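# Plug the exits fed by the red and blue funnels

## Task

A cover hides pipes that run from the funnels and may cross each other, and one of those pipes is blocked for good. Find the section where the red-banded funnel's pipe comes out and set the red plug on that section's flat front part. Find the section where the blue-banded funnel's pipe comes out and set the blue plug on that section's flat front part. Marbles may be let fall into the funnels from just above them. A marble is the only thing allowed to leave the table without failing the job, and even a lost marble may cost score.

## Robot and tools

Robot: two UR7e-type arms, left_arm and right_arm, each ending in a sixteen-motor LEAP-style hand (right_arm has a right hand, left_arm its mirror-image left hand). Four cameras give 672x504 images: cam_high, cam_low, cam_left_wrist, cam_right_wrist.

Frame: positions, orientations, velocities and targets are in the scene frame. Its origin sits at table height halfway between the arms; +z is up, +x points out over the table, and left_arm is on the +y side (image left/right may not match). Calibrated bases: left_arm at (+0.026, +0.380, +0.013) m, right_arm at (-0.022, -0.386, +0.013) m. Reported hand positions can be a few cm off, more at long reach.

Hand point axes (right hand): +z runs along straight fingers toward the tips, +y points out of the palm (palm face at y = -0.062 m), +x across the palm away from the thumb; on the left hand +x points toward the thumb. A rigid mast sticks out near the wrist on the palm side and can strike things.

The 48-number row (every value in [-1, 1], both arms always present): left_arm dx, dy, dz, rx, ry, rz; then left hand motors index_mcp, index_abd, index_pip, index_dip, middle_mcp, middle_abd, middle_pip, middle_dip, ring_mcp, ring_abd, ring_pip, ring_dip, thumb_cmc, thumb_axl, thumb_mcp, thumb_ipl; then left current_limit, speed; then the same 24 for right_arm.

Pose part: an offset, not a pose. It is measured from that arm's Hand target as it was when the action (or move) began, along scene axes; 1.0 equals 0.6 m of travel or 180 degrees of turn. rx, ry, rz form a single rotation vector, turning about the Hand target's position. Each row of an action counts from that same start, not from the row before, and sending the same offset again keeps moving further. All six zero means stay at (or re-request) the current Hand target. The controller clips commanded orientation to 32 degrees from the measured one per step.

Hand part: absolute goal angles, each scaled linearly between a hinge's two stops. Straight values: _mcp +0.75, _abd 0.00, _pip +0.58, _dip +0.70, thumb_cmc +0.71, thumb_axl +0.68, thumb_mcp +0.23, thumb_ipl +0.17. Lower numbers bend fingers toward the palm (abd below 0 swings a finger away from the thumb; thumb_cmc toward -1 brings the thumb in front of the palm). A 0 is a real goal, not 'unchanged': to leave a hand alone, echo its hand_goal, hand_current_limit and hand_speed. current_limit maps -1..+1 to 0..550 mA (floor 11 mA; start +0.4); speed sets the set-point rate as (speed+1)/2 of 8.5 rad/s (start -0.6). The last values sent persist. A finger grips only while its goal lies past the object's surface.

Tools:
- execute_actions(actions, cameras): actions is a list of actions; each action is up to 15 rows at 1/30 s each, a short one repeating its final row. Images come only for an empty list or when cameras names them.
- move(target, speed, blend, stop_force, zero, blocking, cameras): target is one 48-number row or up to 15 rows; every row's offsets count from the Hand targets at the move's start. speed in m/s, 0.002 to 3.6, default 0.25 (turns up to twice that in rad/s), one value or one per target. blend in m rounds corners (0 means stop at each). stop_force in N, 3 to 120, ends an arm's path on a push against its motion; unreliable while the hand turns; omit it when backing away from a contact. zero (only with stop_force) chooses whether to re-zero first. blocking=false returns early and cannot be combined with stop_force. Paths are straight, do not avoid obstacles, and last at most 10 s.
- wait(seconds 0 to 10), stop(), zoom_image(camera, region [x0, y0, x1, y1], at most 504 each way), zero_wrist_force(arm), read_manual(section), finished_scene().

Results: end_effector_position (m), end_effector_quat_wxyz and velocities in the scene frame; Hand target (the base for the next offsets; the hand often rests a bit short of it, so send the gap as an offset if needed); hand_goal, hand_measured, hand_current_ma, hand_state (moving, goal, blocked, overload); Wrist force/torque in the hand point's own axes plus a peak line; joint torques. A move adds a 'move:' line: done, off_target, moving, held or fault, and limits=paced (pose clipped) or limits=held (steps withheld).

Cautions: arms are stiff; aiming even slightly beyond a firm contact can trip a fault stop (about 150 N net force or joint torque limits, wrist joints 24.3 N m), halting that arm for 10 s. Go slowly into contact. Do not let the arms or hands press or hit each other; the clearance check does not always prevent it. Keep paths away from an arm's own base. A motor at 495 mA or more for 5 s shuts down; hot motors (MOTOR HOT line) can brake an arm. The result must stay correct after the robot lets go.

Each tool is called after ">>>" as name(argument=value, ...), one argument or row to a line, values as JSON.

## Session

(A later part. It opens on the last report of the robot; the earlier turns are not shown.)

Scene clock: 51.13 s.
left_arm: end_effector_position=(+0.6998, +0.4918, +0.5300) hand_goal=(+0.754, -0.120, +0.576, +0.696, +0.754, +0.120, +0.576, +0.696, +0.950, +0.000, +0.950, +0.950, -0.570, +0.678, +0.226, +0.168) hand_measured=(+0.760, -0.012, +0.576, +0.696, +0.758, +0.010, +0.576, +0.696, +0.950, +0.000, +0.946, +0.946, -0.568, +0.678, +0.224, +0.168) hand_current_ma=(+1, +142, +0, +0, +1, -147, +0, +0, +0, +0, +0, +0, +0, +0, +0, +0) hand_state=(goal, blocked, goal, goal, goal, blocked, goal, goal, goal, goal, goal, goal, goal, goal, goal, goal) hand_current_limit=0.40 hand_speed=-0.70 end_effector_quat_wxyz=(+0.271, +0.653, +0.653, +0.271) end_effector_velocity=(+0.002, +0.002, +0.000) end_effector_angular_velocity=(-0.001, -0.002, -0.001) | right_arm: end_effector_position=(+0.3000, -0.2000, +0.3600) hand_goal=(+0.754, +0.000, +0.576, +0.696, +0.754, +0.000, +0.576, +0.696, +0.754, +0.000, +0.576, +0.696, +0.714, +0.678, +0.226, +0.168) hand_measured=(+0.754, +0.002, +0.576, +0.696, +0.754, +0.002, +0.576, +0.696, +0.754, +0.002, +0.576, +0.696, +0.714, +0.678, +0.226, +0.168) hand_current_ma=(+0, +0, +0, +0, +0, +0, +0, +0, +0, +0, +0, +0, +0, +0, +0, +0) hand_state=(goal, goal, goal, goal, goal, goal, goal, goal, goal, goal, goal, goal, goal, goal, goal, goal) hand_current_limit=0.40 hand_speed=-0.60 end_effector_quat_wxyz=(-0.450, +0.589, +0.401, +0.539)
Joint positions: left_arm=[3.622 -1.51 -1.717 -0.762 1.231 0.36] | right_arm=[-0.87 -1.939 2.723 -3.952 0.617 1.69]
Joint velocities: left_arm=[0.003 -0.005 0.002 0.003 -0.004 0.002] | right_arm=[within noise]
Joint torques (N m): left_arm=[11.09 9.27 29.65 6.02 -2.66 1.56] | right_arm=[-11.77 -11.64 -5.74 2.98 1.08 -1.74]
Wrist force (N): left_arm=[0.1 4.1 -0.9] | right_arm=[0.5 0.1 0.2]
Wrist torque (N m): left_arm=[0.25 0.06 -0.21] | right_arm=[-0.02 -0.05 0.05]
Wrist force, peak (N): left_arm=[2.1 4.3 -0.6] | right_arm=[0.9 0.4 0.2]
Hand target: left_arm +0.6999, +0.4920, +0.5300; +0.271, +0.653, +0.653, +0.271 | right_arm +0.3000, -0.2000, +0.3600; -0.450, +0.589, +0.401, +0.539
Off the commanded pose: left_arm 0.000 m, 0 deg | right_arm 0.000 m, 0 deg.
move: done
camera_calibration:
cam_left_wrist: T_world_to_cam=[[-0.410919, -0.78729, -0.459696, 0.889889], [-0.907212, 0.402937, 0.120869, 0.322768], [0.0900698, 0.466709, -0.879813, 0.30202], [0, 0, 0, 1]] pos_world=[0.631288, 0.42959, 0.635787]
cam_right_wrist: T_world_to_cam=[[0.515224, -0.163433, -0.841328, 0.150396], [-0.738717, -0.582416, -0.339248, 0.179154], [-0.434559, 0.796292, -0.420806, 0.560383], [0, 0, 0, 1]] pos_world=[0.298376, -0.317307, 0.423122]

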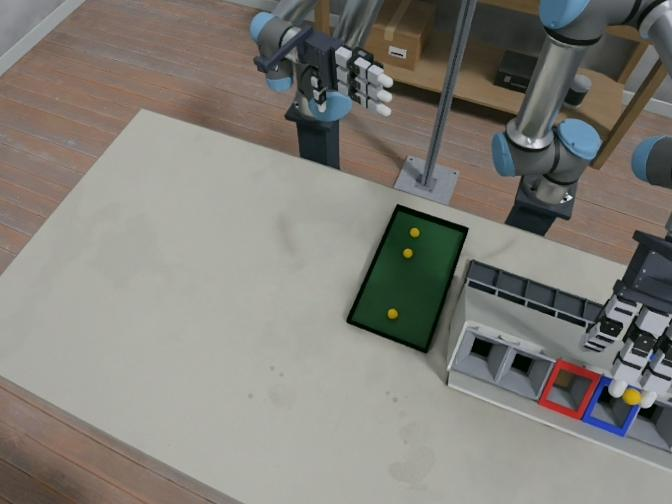

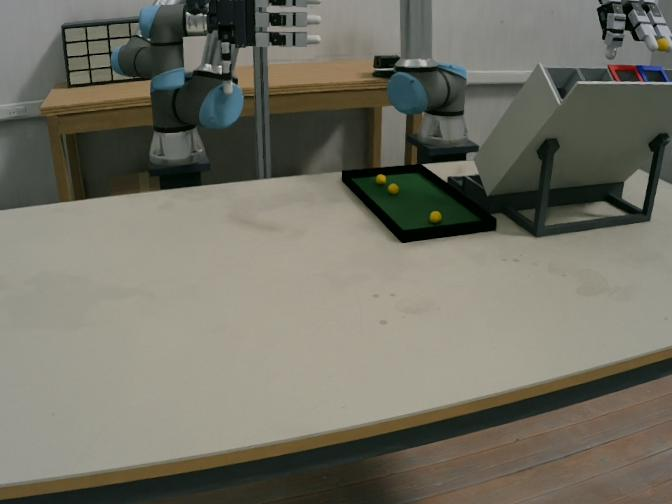

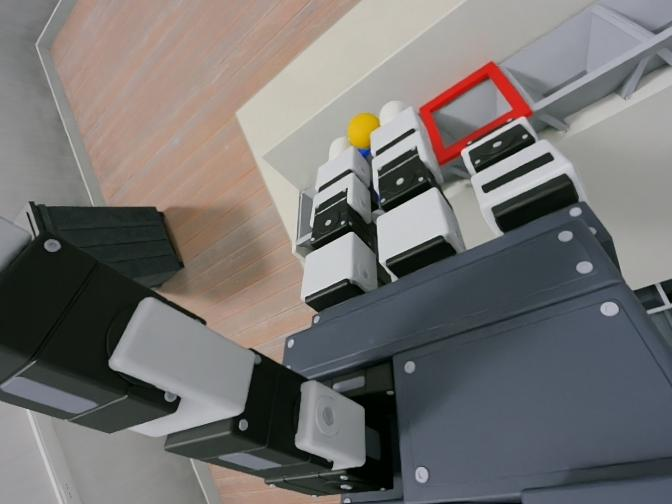

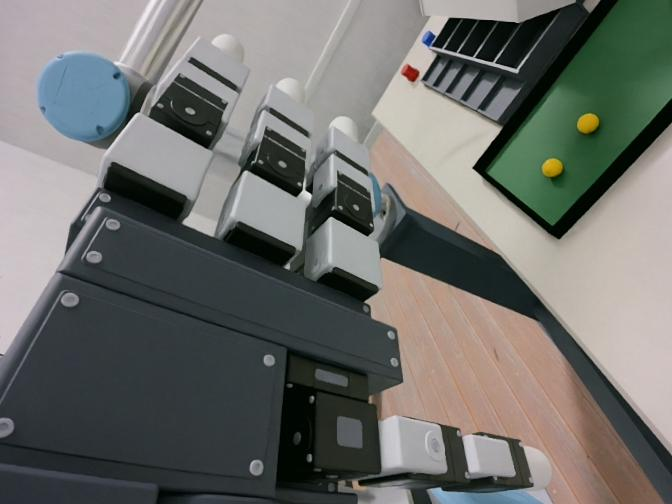

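>>> move(
  target=[
    [0,0,-0.05,0,0,0, 0.754,-0.12,0.576,0.696, 0.754,0.12,0.576,0.696, 0.95,0,0.95,0.95, -0.571,0.678,0.226,0.168, 0.4,-0.7, 0,0,0,0,0,0, 0.754,0,0.576,0.696, 0.754,0,0.576,0.696, 0.754,0,0.576,0.696, 0.714,0.678,0.226,0.168, 0.4,-0.6],
    [0,0,-0.05,0,0,0, 0.754,0.167,0.576,0.696, 0.754,-0.167,0.576,0.696, 0.95,0,0.95,0.95, -0.571,0.678,0.226,0.168, 0.4,-0.6, 0,0,0,0,0,0, 0.754,0,0.576,0.696, 0.754,0,0.576,0.696, 0.754,0,0.576,0.696, 0.714,0.678,0.226,0.168, 0.4,-0.6],
    [0,0,0,0,0,0, 0.754,0.167,0.576,0.696, 0.754,-0.167,0.576,0.696, 0.95,0,0.95,0.95, -0.571,0.678,0.226,0.168, 0.4,-0.6, 0,0,0,0,0,0, 0.754,0,0.576,0.696, 0.754,0,0.576,0.696, 0.754,0,0.576,0.696, 0.714,0.678,0.226,0.168, 0.4,-0.6],
    [-0.2,-0.5533,-0.1333,0,0.25,0, 0.754,0.167,0.576,0.696, 0.754,-0.167,0.576,0.696, 0.95,0,0.95,0.95, -0.571,0.678,0.226,0.168, 0.4,-0.6, 0,0,0,0,0,0, 0.754,0,0.576,0.696, 0.754,0,0.576,0.696, 0.754,0,0.576,0.696, 0.714,0.678,0.226,0.168, 0.4,-0.6],
    [-0.3767,-0.7033,-0.5967,0,0.25,0, 0.754,0.167,0.576,0.696, 0.754,-0.167,0.576,0.696, 0.95,0,0.95,0.95, -0.571,0.678,0.226,0.168, 0.4,-0.6, 0,0,0,0,0,0, 0.754,0,0.576,0.696, 0.754,0,0.576,0.696, 0.754,0,0.576,0.696, 0.714,0.678,0.226,0.168, 0.4,-0.6],
  ],
  speed=[0.15,0.15,0.3,0.35,0.35],
  blend=[0,0,0.03,0.08,0],
  cameras=["all"],
)

>>> zoom_image(
  camera="cam_right_wrist",
  region=[390, 0, 602, 160],
)

>>> zoom_image(
  camera="cam_high",
  region=[440, 240, 640, 400],
)

>>> zoom_image(
  camera="cam_left_wrist",
  region=[250, 0, 502, 200],
)

Scene clock: 59.13 s.
left_arm: end_effector_position=(+0.4739, +0.0701, +0.1720) hand_goal=(+0.754, +0.168, +0.576, +0.696, +0.754, -0.166, +0.576, +0.696, +0.950, +0.000, +0.950, +0.950, -0.570, +0.678, +0.226, +0.168) hand_measured=(+0.754, +0.164, +0.576, +0.696, +0.756, -0.162, +0.576, +0.696, +0.948, +0.000, +0.946, +0.946, -0.568, +0.678, +0.224, +0.168) hand_current_ma=(+0, +0, +0, +0, +0, +0, +0, +0, +0, +0, +0, +0, +0, +0, +0, +0) hand_state=(goal, goal, goal, goal, goal, goal, goal, goal, goal, goal, goal, goal, goal, goal, goal, goal) hand_current_limit=0.40 hand_speed=-0.60 end_effector_quat_wxyz=(+0.001, +0.707, +0.707, +0.000) | right_arm: end_effector_position=(+0.3000, -0.2000, +0.3600) hand_goal=(+0.754, +0.000, +0.576, +0.696, +0.754, +0.000, +0.576, +0.696, +0.754, +0.000, +0.576, +0.696, +0.714, +0.678, +0.226, +0.168) hand_measured=(+0.754, +0.002, +0.576, +0.696, +0.754, +0.002, +0.576, +0.696, +0.754, +0.002, +0.576, +0.696, +0.714, +0.678, +0.226, +0.168) hand_current_ma=(+0, +0, +0, +0, +0, +0, +0, +0, +0, +0, +0, +0, +0, +0, +0, +0) hand_state=(goal, goal, goal, goal, goal, goal, goal, goal, goal, goal, goal, goal, goal, goal, goal, goal) hand_current_limit=0.40 hand_speed=-0.60 end_effector_quat_wxyz=(-0.450, +0.589, +0.401, +0.539)
Joint positions: left_arm=[2.664 -1.653 -2.016 -1.043 1.57 -0.469] | right_arm=[-0.87 -1.939 2.723 -3.952 0.617 1.69]
Joint torques (N m): left_arm=[-11.82 12.83 10.33 5.47 1.73 -1.21] | right_arm=[-11.89 -11.7 -6.33 2.96 0.98 -1.69]
Wrist force (N): left_arm=[1.2 2.2 -1.5] | right_arm=[0.4 -0.1 0.2]
Wrist torque (N m): left_arm=[0.31 -0.06 0.12] | right_arm=[-0.05 -0.04 0.04]
Wrist force, peak (N): left_arm=[0.9 5.1 -1.2] | right_arm=[0.5 -0.1 0.7]
Hand target: left_arm +0.4739, +0.0700, +0.1720; +0.001, +0.707, +0.707, +0.000 | right_arm +0.3000, -0.2000, +0.3600; -0.450, +0.589, +0.401, +0.539
Off the commanded pose: left_arm 0.000 m, 0 deg | right_arm 0.000 m, 0 deg.
move: done; blend cut to 0.015 m at target 3
camera_calibration:
cam_left_wrist: T_world_to_cam=[[-0.615607, -0.787297, -0.0345264, 0.324312], [-0.556231, 0.40306, 0.726739, 0.0605499], [-0.558243, 0.46659, -0.686045, 0.478225], [0, 0, 0, 1]] pos_world=[0.500294, 0.00778996, 0.295277]
cam_right_wrist: T_world_to_cam=[[0.515224, -0.163433, -0.841328, 0.150396], [-0.738717, -0.582416, -0.339248, 0.179154], [-0.434559, 0.796292, -0.420806, 0.560383], [0, 0, 0, 1]] pos_world=[0.298376, -0.317307, 0.423122]

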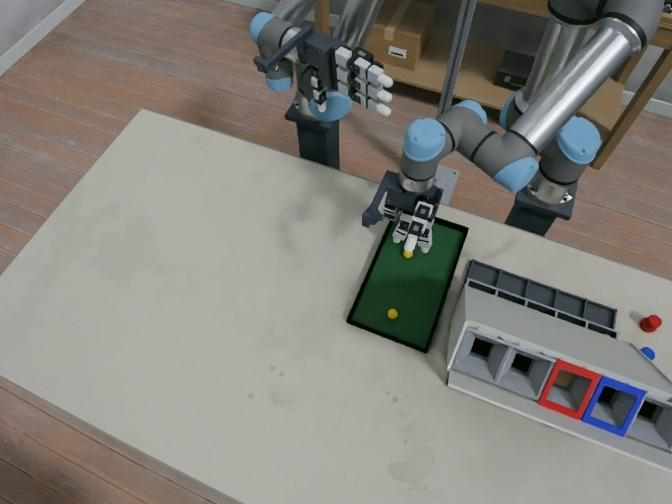

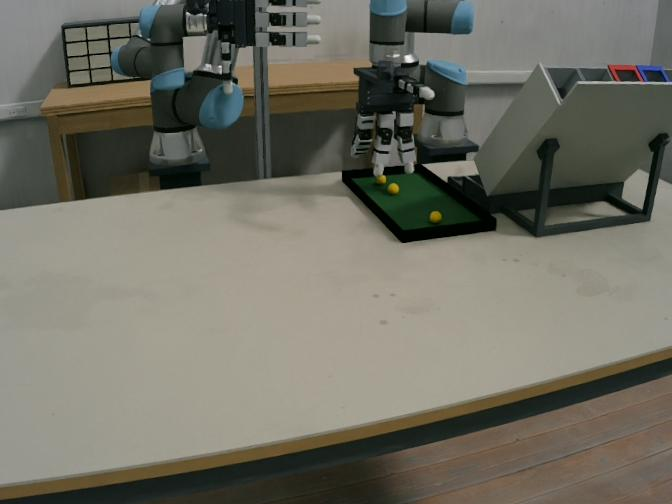

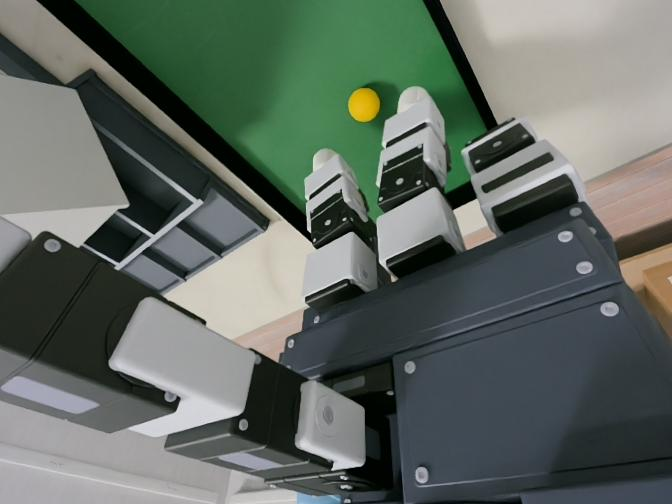

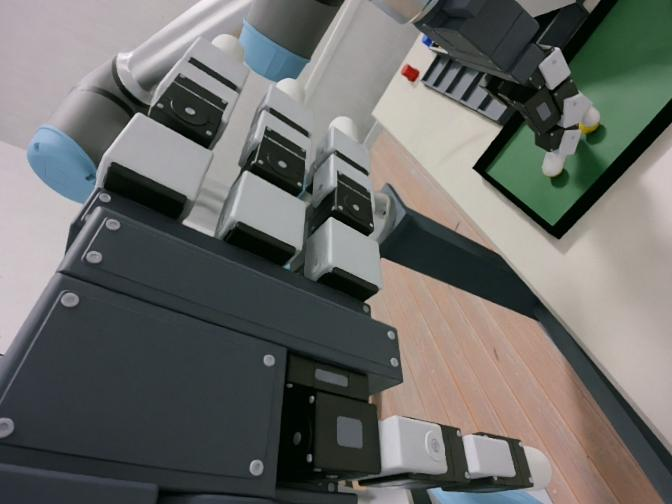

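Scaled by 2.377.

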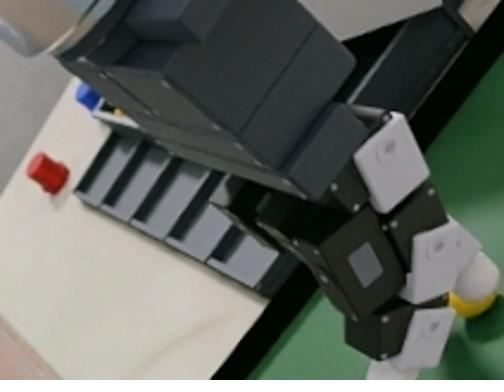

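Scaled by 2.520.

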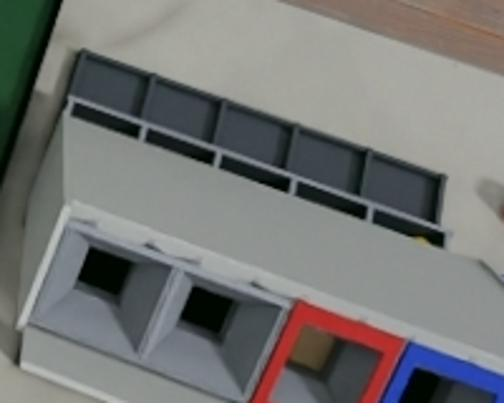

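Scaled by 2.000.

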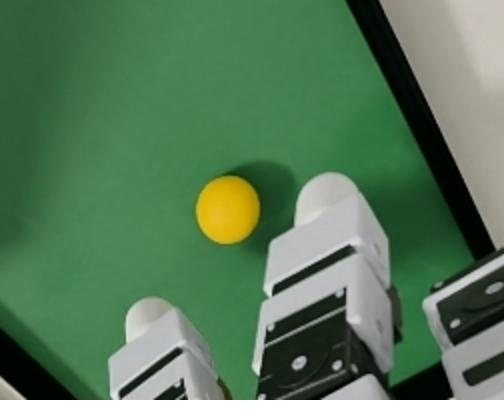

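>>> move(
  target=[
    [0,-0.0017,-0.07,0,0,0, 0.754,0.167,0.576,0.696, 0.754,-0.167,0.576,0.696, 0.95,0,0.95,0.95, -0.571,0.678,0.226,0.168, 0.4,-0.6, 0,0,0,0,0,0, 0.754,0,0.576,0.696, 0.754,0,0.576,0.696, 0.754,0,0.576,0.696, 0.714,0.678,0.226,0.168, 0.4,-0.6],
    [0,-0.0017,-0.07,0,0,0, 0.754,-0.12,0.576,0.696, 0.754,0.12,0.576,0.696, 0.95,0,0.95,0.95, -0.571,0.678,0.226,0.168, 0.4,-0.7, 0,0,0,0,0,0, 0.754,0,0.576,0.696, 0.754,0,0.576,0.696, 0.754,0,0.576,0.696, 0.714,0.678,0.226,0.168, 0.4,-0.6],
    [0.02,0.02,0.15,0,0,0, 0.754,-0.12,0.576,0.696, 0.754,0.12,0.576,0.696, 0.95,0,0.95,0.95, -0.571,0.678,0.226,0.168, 0.4,-0.7, 0,0,0,0,0,0, 0.754,0,0.576,0.696, 0.754,0,0.576,0.696, 0.754,0,0.576,0.696, 0.714,0.678,0.226,0.168, 0.4,-0.6],
    [0.1768,0.15,0.4967,0,-0.08,0, 0.754,-0.12,0.576,0.696, 0.754,0.12,0.576,0.696, 0.95,0,0.95,0.95, -0.571,0.678,0.226,0.168, 0.4,-0.7, 0,0,0,0,0,0, 0.754,0,0.576,0.696, 0.754,0,0.576,0.696, 0.754,0,0.576,0.696, 0.714,0.678,0.226,0.168, 0.4,-0.6],
    [0.3767,0.455,0.5967,0,-0.25,0, 0.754,-0.12,0.576,0.696, 0.754,0.12,0.576,0.696, 0.95,0,0.95,0.95, -0.571,0.678,0.226,0.168, 0.4,-0.7, 0,0,0,0,0,0, 0.754,0,0.576,0.696, 0.754,0,0.576,0.696, 0.754,0,0.576,0.696, 0.714,0.678,0.226,0.168, 0.4,-0.6],
    [0.3767,0.455,0.5467,0,-0.25,0, 0.754,-0.12,0.576,0.696, 0.754,0.12,0.576,0.696, 0.95,0,0.95,0.95, -0.571,0.678,0.226,0.168, 0.4,-0.7, 0,0,0,0,0,0, 0.754,0,0.576,0.696, 0.754,0,0.576,0.696, 0.754,0,0.576,0.696, 0.714,0.678,0.226,0.168, 0.4,-0.6],
  ],
  speed=[0.15,0.1,0.25,0.4,0.4,0.2],
  blend=[0,0,0.03,0.08,0.01,0],
  cameras=["cam_high","cam_left_wrist","cam_right_wrist"],
)

>>> zoom_image(
  camera="cam_high",
  region=[440, 260, 672, 460],
)

>>> zoom_image(
  camera="cam_right_wrist",
  region=[390, 0, 602, 160],
)

Scene clock: 66.13 s.
left_arm: end_effector_position=(+0.6999, +0.3430, +0.5000) hand_goal=(+0.754, -0.120, +0.576, +0.696, +0.754, +0.120, +0.576, +0.696, +0.950, +0.000, +0.950, +0.950, -0.570, +0.678, +0.226, +0.168) hand_measured=(+0.760, -0.012, +0.576, +0.696, +0.760, +0.012, +0.576, +0.696, +0.950, +0.000, +0.946, +0.946, -0.568, +0.678, +0.224, +0.168) hand_current_ma=(+1, +143, +0, +0, +1, -146, +0, +0, +0, +0, +0, +0, +0, +0, +0, +0) hand_state=(goal, blocked, goal, goal, goal, blocked, goal, goal, goal, goal, goal, goal, goal, goal, goal, goal) hand_current_limit=0.40 hand_speed=-0.70 end_effector_quat_wxyz=(+0.271, +0.653, +0.653, +0.271) | right_arm: end_effector_position=(+0.3000, -0.2000, +0.3600) hand_goal=(+0.754, +0.000, +0.576, +0.696, +0.754, +0.000, +0.576, +0.696, +0.754, +0.000, +0.576, +0.696, +0.714, +0.678, +0.226, +0.168) hand_measured=(+0.754, +0.002, +0.576, +0.696, +0.754, +0.002, +0.576, +0.696, +0.754, +0.002, +0.576, +0.696, +0.714, +0.678, +0.226, +0.168) hand_current_ma=(+0, +0, +0, +0, +0, +0, +0, +0, +0, +0, +0, +0, +0, +0, +0, +0) hand_state=(goal, goal, goal, goal, goal, goal, goal, goal, goal, goal, goal, goal, goal, goal, goal, goal) hand_current_limit=0.40 hand_speed=-0.60 end_effector_quat_wxyz=(-0.450, +0.589, +0.401, +0.539)
Joint positions: left_arm=[3.298 -1.518 -1.797 -0.619 1.453 0.117] | right_arm=[-0.87 -1.939 2.723 -3.952 0.617 1.69]
Joint torques (N m): left_arm=[10.24 10.28 13.43 6.3 -2.21 1.59] | right_arm=[-12.16 -11.71 -5.88 2.97 0.83 -1.67]
Wrist force (N): left_arm=[0.1 3.7 -0.7] | right_arm=[0.5 0.3 0.6]
Wrist torque (N m): left_arm=[0.19 0.08 -0.22] | right_arm=[-0.01 -0.07 0.06]
Wrist force, peak (N): left_arm=[1.2 5.1 -1.6] | right_arm=[0.8 0.0 0.5]
Hand target: left_arm +0.6999, +0.3430, +0.5000; +0.271, +0.653, +0.653, +0.271 | right_arm +0.3000, -0.2000, +0.3600; -0.450, +0.589, +0.401, +0.539
Off the commanded pose: left_arm 0.000 m, 0 deg | right_arm 0.000 m, 0 deg.
move: done
camera_calibration:
cam_left_wrist: T_world_to_cam=[[-0.410907, -0.787293, -0.459701, 0.759032], [-0.907197, 0.40303, 0.120667, 0.386516], [0.0902726, 0.466622, -0.879838, 0.345062], [0, 0, 0, 1]] pos_world=[0.631388, 0.28079, 0.605887]
cam_right_wrist: T_world_to_cam=[[0.515224, -0.163433, -0.841328, 0.150396], [-0.738717, -0.582416, -0.339248, 0.179154], [-0.434559, 0.796292, -0.420806, 0.560383], [0, 0, 0, 1]] pos_world=[0.298376, -0.317307, 0.423122]
Images, in order (width x height): cam_high 672x504, cam_left_wrist 672x504, cam_right_wrist 672x504.

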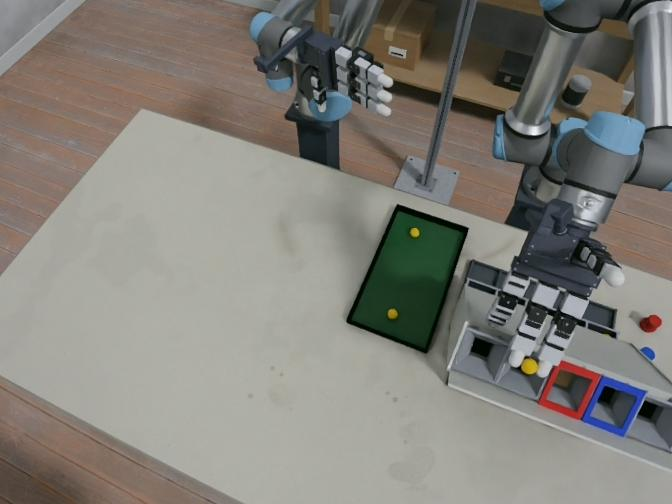

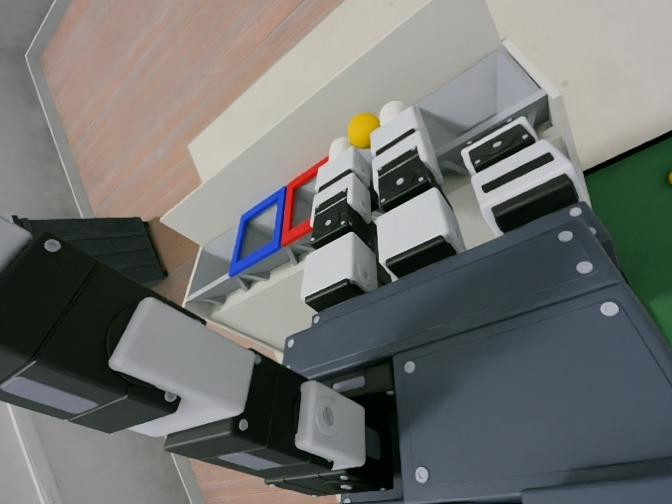

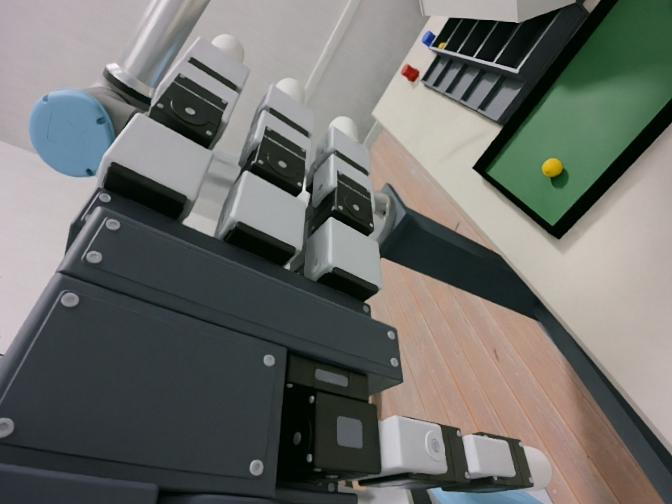

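Scaled by 2.172.

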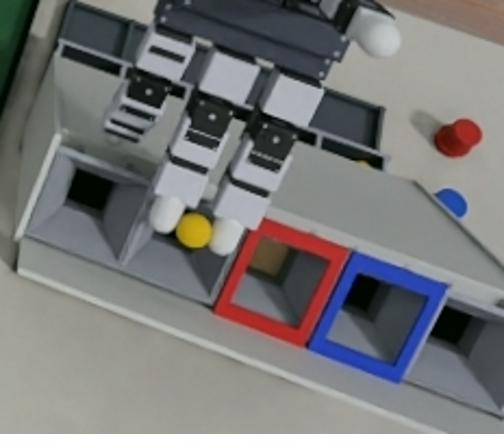

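Scaled by 2.377.

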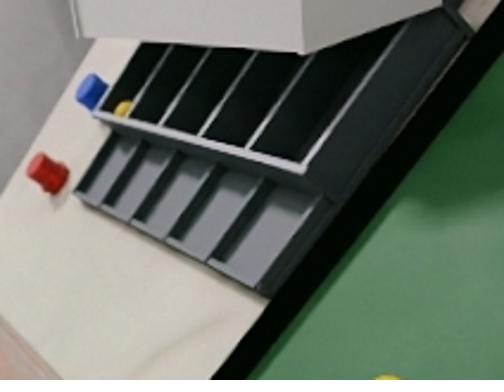

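>>> move(
  target=[
    [0,0,0,0,0,0, 0.754,0.167,0.576,0.696, 0.754,-0.167,0.576,0.696, 0.95,0,0.95,0.95, -0.571,0.678,0.226,0.168, 0.4,-0.6, 0,0,0,0,0,0, 0.754,0,0.576,0.696, 0.754,0,0.576,0.696, 0.754,0,0.576,0.696, 0.714,0.678,0.226,0.168, 0.4,-0.6],
    [0,0,0.05,0,0,0, 0.754,0.167,0.576,0.696, 0.754,-0.167,0.576,0.696, 0.95,0,0.95,0.95, -0.571,0.678,0.226,0.168, 0.4,-0.6, 0,0,0,0,0,0, 0.754,0,0.576,0.696, 0.754,0,0.576,0.696, 0.754,0,0.576,0.696, 0.714,0.678,0.226,0.168, 0.4,-0.6],
    [-0.2,-0.305,-0.0833,0,0.25,0, 0.754,0.167,0.576,0.696, 0.754,-0.167,0.576,0.696, 0.95,0,0.95,0.95, -0.571,0.678,0.226,0.168, 0.4,-0.6, 0,0,0,0,0,0, 0.754,0,0.576,0.696, 0.754,0,0.576,0.696, 0.754,0,0.576,0.696, 0.714,0.678,0.226,0.168, 0.4,-0.6],
    [-0.4933,-0.4633,-0.5467,0,0.25,0, 0.754,0.167,0.576,0.696, 0.754,-0.167,0.576,0.696, 0.95,0,0.95,0.95, -0.571,0.678,0.226,0.168, 0.4,-0.6, 0,0,0,0,0,0, 0.754,0,0.576,0.696, 0.754,0,0.576,0.696, 0.754,0,0.576,0.696, 0.714,0.678,0.226,0.168, 0.4,-0.6],
  ],
  speed=[0.15,0.3,0.4,0.4],
  blend=[0,0.014,0.08,0],
  cameras=["cam_high","cam_left_wrist","cam_right_wrist"],
)

>>> zoom_image(
  camera="cam_high",
  region=[440, 240, 640, 400],
)

>>> zoom_image(
  camera="cam_left_wrist",
  region=[250, 0, 502, 200],
)

Scene clock: 71.33 s.
left_arm: end_effector_position=(+0.4040, +0.0651, +0.1720) hand_goal=(+0.754, +0.168, +0.576, +0.696, +0.754, -0.166, +0.576, +0.696, +0.950, +0.000, +0.950, +0.950, -0.570, +0.678, +0.226, +0.168) hand_measured=(+0.754, +0.164, +0.576, +0.696, +0.756, -0.162, +0.576, +0.696, +0.948, +0.000, +0.946, +0.946, -0.568, +0.678, +0.224, +0.168) hand_current_ma=(+0, +0, +0, +0, +0, +0, +0, +0, +0, +0, +0, +0, +0, +0, +0, +0) hand_state=(goal, goal, goal, goal, goal, goal, goal, goal, goal, goal, goal, goal, goal, goal, goal, goal) hand_current_limit=0.40 hand_speed=-0.60 end_effector_quat_wxyz=(+0.001, +0.707, +0.707, +0.000) | right_arm: end_effector_position=(+0.3000, -0.2000, +0.3600) hand_goal=(+0.754, +0.000, +0.576, +0.696, +0.754, +0.000, +0.576, +0.696, +0.754, +0.000, +0.576, +0.696, +0.714, +0.678, +0.226, +0.168) hand_measured=(+0.754, +0.002, +0.576, +0.696, +0.754, +0.002, +0.576, +0.696, +0.754, +0.002, +0.576, +0.696, +0.714, +0.678, +0.226, +0.168) hand_current_ma=(+0, +0, +0, +0, +0, +0, +0, +0, +0, +0, +0, +0, +0, +0, +0, +0) hand_state=(goal, goal, goal, goal, goal, goal, goal, goal, goal, goal, goal, goal, goal, goal, goal, goal) hand_current_limit=0.40 hand_speed=-0.60 end_effector_quat_wxyz=(-0.450, +0.589, +0.401, +0.539)
Joint positions: left_arm=[2.578 -1.544 -2.129 -1.039 1.571 -0.555] | right_arm=[-0.87 -1.939 2.723 -3.952 0.617 1.69]
Joint torques (N m): left_arm=[-10.7 9.54 9.75 5.52 1.64 -1.18] | right_arm=[-12.03 -11.44 -5.79 2.95 0.87 -1.55]
Wrist force (N): left_arm=[0.6 2.1 -1.4] | right_arm=[0.6 -0.1 0.1]
Wrist torque (N m): left_arm=[0.30 -0.03 0.06] | right_arm=[-0.04 -0.06 0.05]
Wrist force, peak (N): left_arm=[0.9 5.0 -1.0] | right_arm=[0.8 0.2 0.4]
Hand target: left_arm +0.4040, +0.0650, +0.1720; +0.001, +0.707, +0.707, +0.000 | right_arm +0.3000, -0.2000, +0.3600; -0.450, +0.589, +0.401, +0.539
Off the commanded pose: left_arm 0.000 m, 0 deg | right_arm 0.000 m, 0 deg.
move: done
camera_calibration:
cam_left_wrist: T_world_to_cam=[[-0.615643, -0.78727, -0.0344847, 0.277427], [-0.556153, 0.403075, 0.726791, 0.0235956], [-0.558281, 0.466622, -0.685993, 0.44149], [0, 0, 0, 1]] pos_world=[0.430394, 0.00288994, 0.295277]
cam_right_wrist: T_world_to_cam=[[0.515224, -0.163433, -0.841328, 0.150396], [-0.738717, -0.582416, -0.339248, 0.179154], [-0.434559, 0.796292, -0.420806, 0.560383], [0, 0, 0, 1]] pos_world=[0.298376, -0.317307, 0.423122]
Images, in order (width x height): cam_high 672x504, cam_left_wrist 672x504, cam_right_wrist 672x504.

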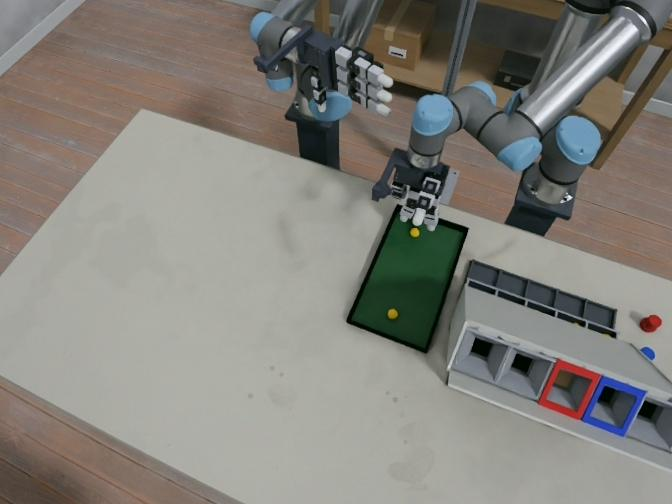

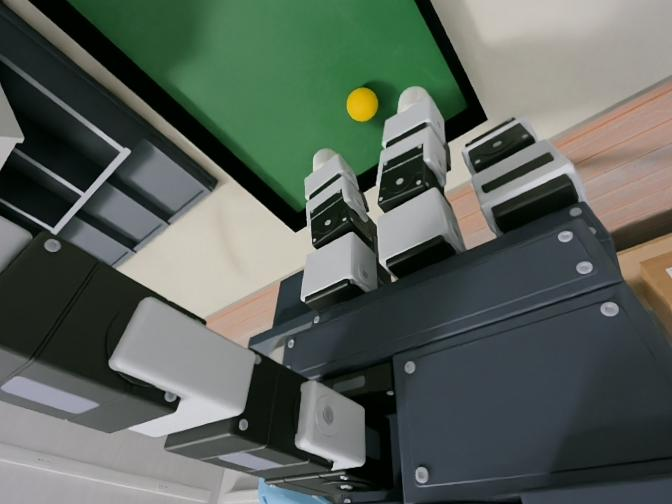

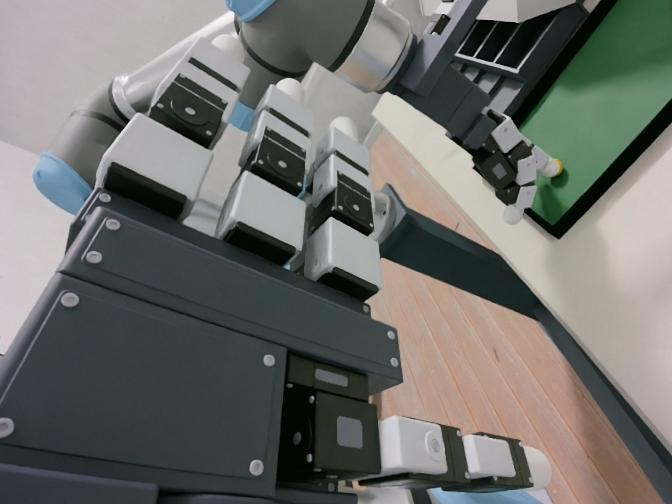

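Scaled by 2.520.

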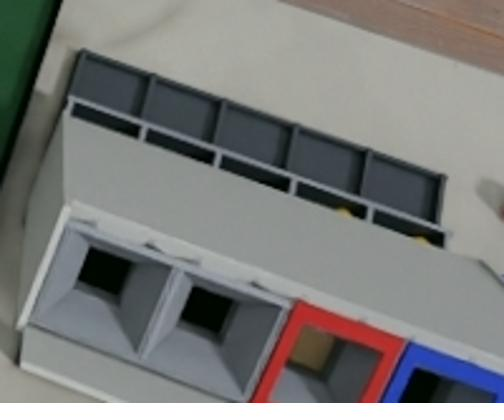

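Scaled by 2.000.

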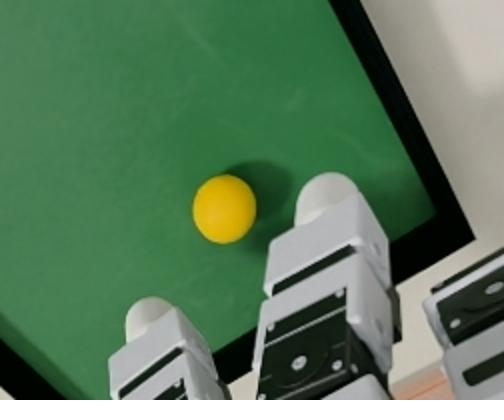

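>>> move(
  target=[
    [0.001,0,-0.07,0,0,0, 0.754,0.167,0.576,0.696, 0.754,-0.167,0.576,0.696, 0.95,0,0.95,0.95, -0.571,0.678,0.226,0.168, 0.4,-0.6, 0,0,0,0,0,0, 0.754,0,0.576,0.696, 0.754,0,0.576,0.696, 0.754,0,0.576,0.696, 0.714,0.678,0.226,0.168, 0.4,-0.6],
    [0.001,0,-0.07,0,0,0, 0.754,-0.12,0.576,0.696, 0.754,0.12,0.576,0.696, 0.95,0,0.95,0.95, -0.571,0.678,0.226,0.168, 0.4,-0.7, 0,0,0,0,0,0, 0.754,0,0.576,0.696, 0.754,0,0.576,0.696, 0.754,0,0.576,0.696, 0.714,0.678,0.226,0.168, 0.4,-0.6],
    [0.02,0.02,0.15,0,0,0, 0.754,-0.12,0.576,0.696, 0.754,0.12,0.576,0.696, 0.95,0,0.95,0.95, -0.571,0.678,0.226,0.168, 0.4,-0.7, 0,0,0,0,0,0, 0.754,0,0.576,0.696, 0.754,0,0.576,0.696, 0.754,0,0.576,0.696, 0.714,0.678,0.226,0.168, 0.4,-0.6],
    [0.2933,0.1583,0.4967,0,-0.08,0, 0.754,-0.12,0.576,0.696, 0.754,0.12,0.576,0.696, 0.95,0,0.95,0.95, -0.571,0.678,0.226,0.168, 0.4,-0.7, 0,0,0,0,0,0, 0.754,0,0.576,0.696, 0.754,0,0.576,0.696, 0.754,0,0.576,0.696, 0.714,0.678,0.226,0.168, 0.4,-0.6],
    [0.4933,0.3383,0.5967,0,-0.25,0, 0.754,-0.12,0.576,0.696, 0.754,0.12,0.576,0.696, 0.95,0,0.95,0.95, -0.571,0.678,0.226,0.168, 0.4,-0.7, 0,0,0,0,0,0, 0.754,0,0.576,0.696, 0.754,0,0.576,0.696, 0.754,0,0.576,0.696, 0.714,0.678,0.226,0.168, 0.4,-0.6],
    [0.4933,0.3383,0.5467,0,-0.25,0, 0.754,-0.12,0.576,0.696, 0.754,0.12,0.576,0.696, 0.95,0,0.95,0.95, -0.571,0.678,0.226,0.168, 0.4,-0.7, 0,0,0,0,0,0, 0.754,0,0.576,0.696, 0.754,0,0.576,0.696, 0.754,0,0.576,0.696, 0.714,0.678,0.226,0.168, 0.4,-0.6],
  ],
  speed=[0.15,0.1,0.25,0.4,0.4,0.2],
  blend=[0,0,0.03,0.08,0.01,0],
  cameras=["cam_high","cam_left_wrist"],
)

>>> move(
  target=[
    [0,0,0,0,0,0, 0.754,0.167,0.576,0.696, 0.754,-0.167,0.576,0.696, 0.95,0,0.95,0.95, -0.571,0.678,0.226,0.168, 0.4,-0.6, 0,0,0,0,0,0, 0.754,0,0.576,0.696, 0.754,0,0.576,0.696, 0.754,0,0.576,0.696, 0.714,0.678,0.226,0.168, 0.4,-0.6],
    [0,0,0.05,0,0,0, 0.754,0.167,0.576,0.696, 0.754,-0.167,0.576,0.696, 0.95,0,0.95,0.95, -0.571,0.678,0.226,0.168, 0.4,-0.6, 0,0,0,0,0,0, 0.754,0,0.576,0.696, 0.754,0,0.576,0.696, 0.754,0,0.576,0.696, 0.714,0.678,0.226,0.168, 0.4,-0.6],
    [-0.1667,-0.18,-0.0833,0,0.25,0, 0.754,0.167,0.576,0.696, 0.754,-0.167,0.576,0.696, 0.95,0,0.95,0.95, -0.571,0.678,0.226,0.168, 0.4,-0.6, 0,0,0,0,0,0, 0.754,0,0.576,0.696, 0.754,0,0.576,0.696, 0.754,0,0.576,0.696, 0.714,0.678,0.226,0.168, 0.4,-0.6],
    [-0.08,-0.2958,-0.5467,0,0.25,0, 0.754,0.167,0.576,0.696, 0.754,-0.167,0.576,0.696, 0.95,0,0.95,0.95, -0.571,0.678,0.226,0.168, 0.4,-0.6, 0,0,0,0,0,0, 0.754,0,0.576,0.696, 0.754,0,0.576,0.696, 0.754,0,0.576,0.696, 0.714,0.678,0.226,0.168, 0.4,-0.6],
  ],
  speed=[0.15,0.3,0.4,0.4],
  blend=[0,0.014,0.03,0],
  cameras=["cam_high","cam_left_wrist","cam_right_wrist"],
)

>>> zoom_image(
  camera="cam_high",
  region=[440, 240, 640, 400],
)

>>> zoom_image(
  camera="cam_left_wrist",
  region=[250, 0, 502, 200],
)

>>> zoom_image(
  camera="cam_right_wrist",
  region=[390, 0, 602, 160],
)

Scene clock: 81.03 s.
left_arm: end_effector_position=(+0.6999, +0.2680, +0.5000) hand_goal=(+0.754, -0.120, +0.576, +0.696, +0.754, +0.120, +0.576, +0.696, +0.950, +0.000, +0.950, +0.950, -0.570, +0.678, +0.226, +0.168) hand_measured=(+0.758, -0.014, +0.576, +0.696, +0.760, +0.012, +0.576, +0.696, +0.950, +0.000, +0.946, +0.946, -0.568, +0.678, +0.224, +0.168) hand_current_ma=(+1, +140, +0, +0, +1, -144, +0, +0, +0, +0, +0, +0, +0, +0, +0, +0) hand_state=(goal, blocked, goal, goal, goal, blocked, goal, goal, goal, goal, goal, goal, goal, goal, goal, goal) hand_current_limit=0.40 hand_speed=-0.70 end_effector_quat_wxyz=(+0.271, +0.653, +0.653, +0.271) | right_arm: end_effector_position=(+0.3000, -0.2000, +0.3600) hand_goal=(+0.754, +0.000, +0.576, +0.696, +0.754, +0.000, +0.576, +0.696, +0.754, +0.000, +0.576, +0.696, +0.714, +0.678, +0.226, +0.168) hand_measured=(+0.754, +0.002, +0.576, +0.696, +0.754, +0.002, +0.576, +0.696, +0.754, +0.002, +0.576, +0.696, +0.714, +0.678, +0.226, +0.168) hand_current_ma=(+0, +0, +0, +0, +0, +0, +0, +0, +0, +0, +0, +0, +0, +0, +0, +0) hand_state=(goal, goal, goal, goal, goal, goal, goal, goal, goal, goal, goal, goal, goal, goal, goal, goal) hand_current_limit=0.40 hand_speed=-0.60 end_effector_quat_wxyz=(-0.450, +0.589, +0.401, +0.539)
Joint positions: left_arm=[3.129 -1.558 -1.759 -0.609 1.572 -0.003] | right_arm=[-0.87 -1.939 2.723 -3.952 0.617 1.69]
Joint torques (N m): left_arm=[10.87 11.87 12.62 6.1 -2.18 1.61] | right_arm=[-12.17 -11.64 -6.1 3.05 0.74 -1.56]
Wrist force (N): left_arm=[0.5 3.6 -0.9] | right_arm=[0.3 0.0 0.1]
Wrist torque (N m): left_arm=[0.19 0.03 -0.18] | right_arm=[-0.01 -0.04 0.04]
Wrist force, peak (N): left_arm=[1.2 5.0 -1.7] | right_arm=[0.8 0.3 0.3]
Hand target: left_arm +0.6999, +0.2680, +0.5000; +0.271, +0.653, +0.653, +0.271 | right_arm +0.3000, -0.2000, +0.3600; -0.450, +0.589, +0.401, +0.539
Off the commanded pose: left_arm 0.000 m, 0 deg | right_arm 0.000 m, 0 deg.
move: done
camera_calibration:
cam_left_wrist: T_world_to_cam=[[-0.410907, -0.787293, -0.459701, 0.699985], [-0.907197, 0.40303, 0.120667, 0.416743], [0.0902726, 0.466622, -0.879838, 0.380059], [0, 0, 0, 1]] pos_world=[0.631388, 0.20579, 0.605887]
Images, in order (width x height): cam_high 672x504, cam_left_wrist 672x504.

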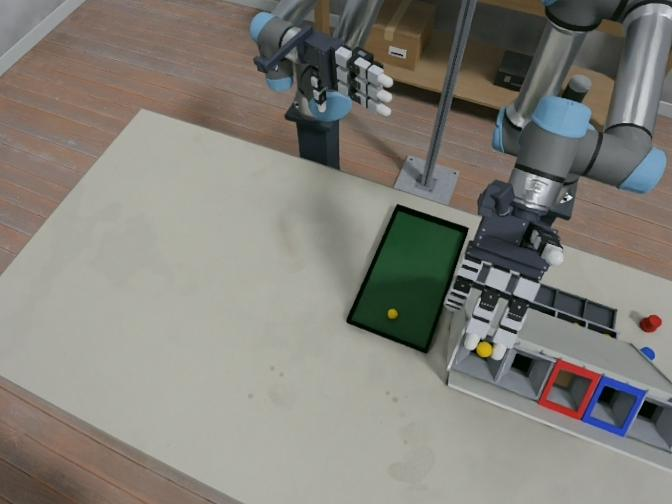

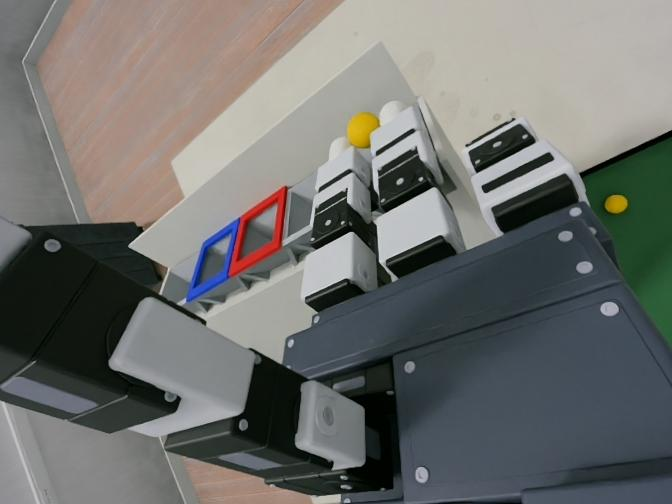

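Scene clock: 84.33 s.
left_arm: end_effector_position=(+0.6518, +0.0906, +0.1721) hand_goal=(+0.754, +0.168, +0.576, +0.696, +0.754, -0.166, +0.576, +0.696, +0.950, +0.000, +0.950, +0.950, -0.570, +0.678, +0.226, +0.168) hand_measured=(+0.754, +0.164, +0.576, +0.696, +0.754, -0.162, +0.576, +0.696, +0.948, +0.000, +0.946, +0.946, -0.568, +0.678, +0.224, +0.168) hand_current_ma=(+0, +0, +0, +0, +0, +0, +0, +0, +0, +0, +0, +0, +0, +0, +0, +0) hand_state=(goal, goal, goal, goal, goal, goal, goal, goal, goal, goal, goal, goal, goal, goal, goal, goal) hand_current_limit=0.40 hand_speed=-0.60 end_effector_quat_wxyz=(+0.001, +0.707, +0.707, +0.000) | right_arm: end_effector_position=(+0.3000, -0.2000, +0.3600) hand_goal=(+0.754, +0.000, +0.576, +0.696, +0.754, +0.000, +0.576, +0.696, +0.754, +0.000, +0.576, +0.696, +0.714, +0.678, +0.226, +0.168) hand_measured=(+0.754, +0.002, +0.576, +0.696, +0.754, +0.002, +0.576, +0.696, +0.754, +0.002, +0.576, +0.696, +0.714, +0.678, +0.226, +0.168) hand_current_ma=(+0, +0, +0, +0, +0, +0, +0, +0, +0, +0, +0, +0, +0, +0, +0, +0) hand_state=(goal, goal, goal, goal, goal, goal, goal, goal, goal, goal, goal, goal, goal, goal, goal, goal) hand_current_limit=0.40 hand_speed=-0.60 end_effector_quat_wxyz=(-0.450, +0.589, +0.401, +0.539)
Joint positions: left_arm=[2.824 -1.946 -1.641 -1.124 1.57 -0.309] | right_arm=[-0.87 -1.939 2.723 -3.952 0.617 1.69]
Joint torques (N m): left_arm=[-10.44 24.35 27.7 5.62 1.74 -1.36] | right_arm=[-12.22 -11.4 -5.6 2.97 0.64 -1.49]
Wrist force (N): left_arm=[1.1 1.9 -1.2] | right_arm=[0.2 0.1 0.1]
Wrist torque (N m): left_arm=[0.24 -0.04 0.11] | right_arm=[0.01 -0.03 0.04]
Wrist force, peak (N): left_arm=[0.9 4.7 -1.4] | right_arm=[0.8 0.1 0.0]
Hand target: left_arm +0.6519, +0.0905, +0.1720; +0.001, +0.707, +0.707, +0.000 | right_arm +0.3000, -0.2000, +0.3600; -0.450, +0.589, +0.401, +0.539
Off the commanded pose: left_arm 0.000 m, 0 deg | right_arm 0.000 m, 0 deg.
move: done
camera_calibration:
cam_left_wrist: T_world_to_cam=[[-0.615641, -0.787268, -0.0345692, 0.450147], [-0.556263, 0.403086, 0.726701, 0.151216], [-0.558174, 0.466616, -0.686084, 0.568012], [0, 0, 0, 1]] pos_world=[0.678294, 0.0283899, 0.295377]
cam_right_wrist: T_world_to_cam=[[0.515224, -0.163433, -0.841328, 0.150396], [-0.738717, -0.582416, -0.339248, 0.179154], [-0.434559, 0.796292, -0.420806, 0.560383], [0, 0, 0, 1]] pos_world=[0.298376, -0.317307, 0.423122]
Images, in order (width x height): cam_high 672x504, cam_left_wrist 672x504, cam_right_wrist 672x504.

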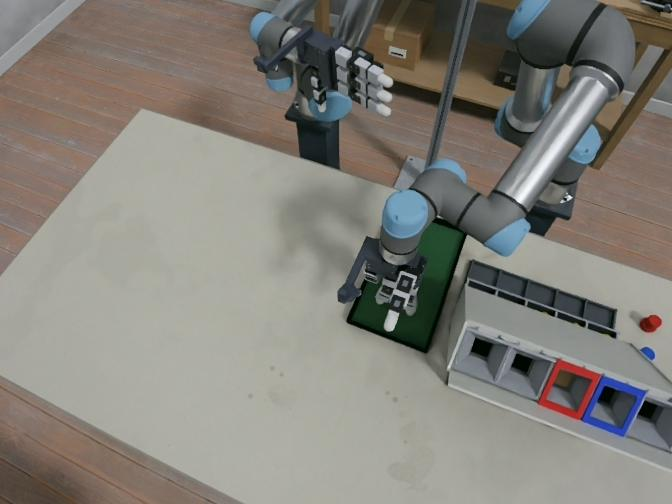

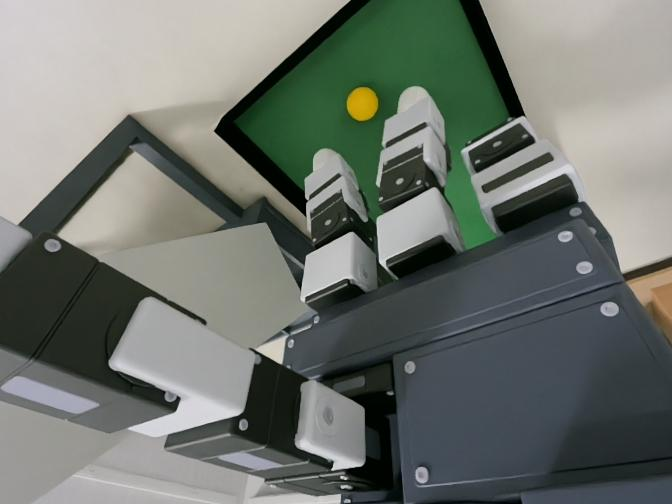

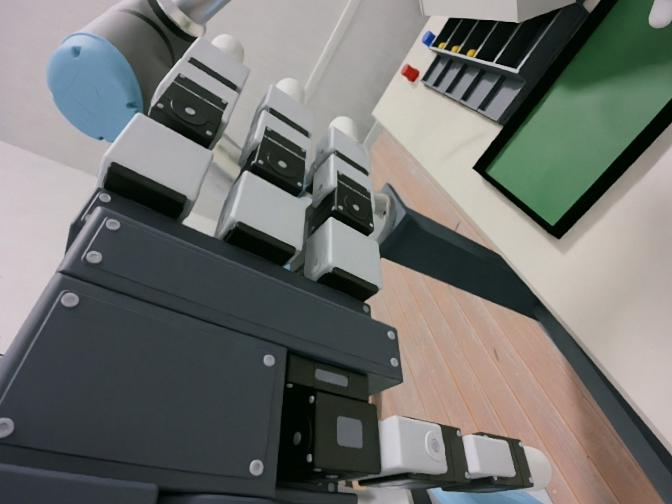

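Scaled by 2.520.

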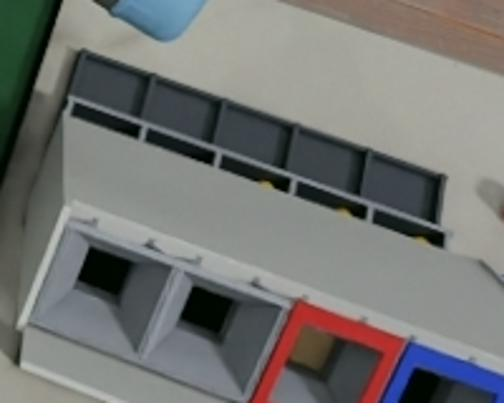

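Scaled by 2.000.

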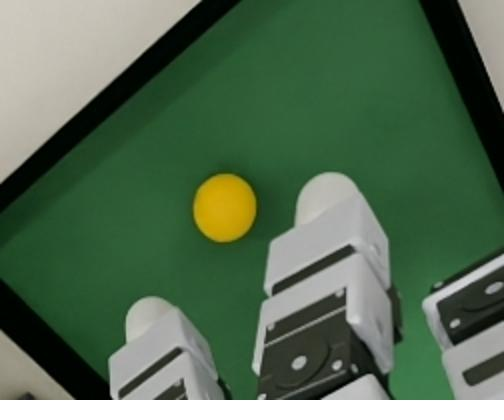

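Scaled by 2.377.

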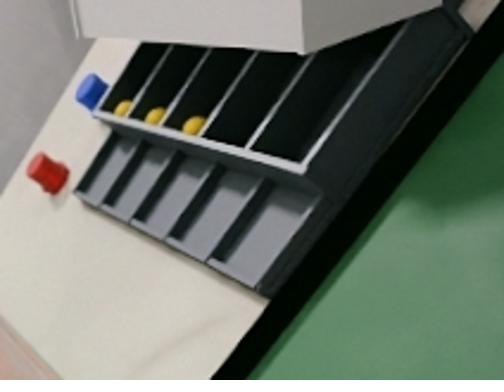

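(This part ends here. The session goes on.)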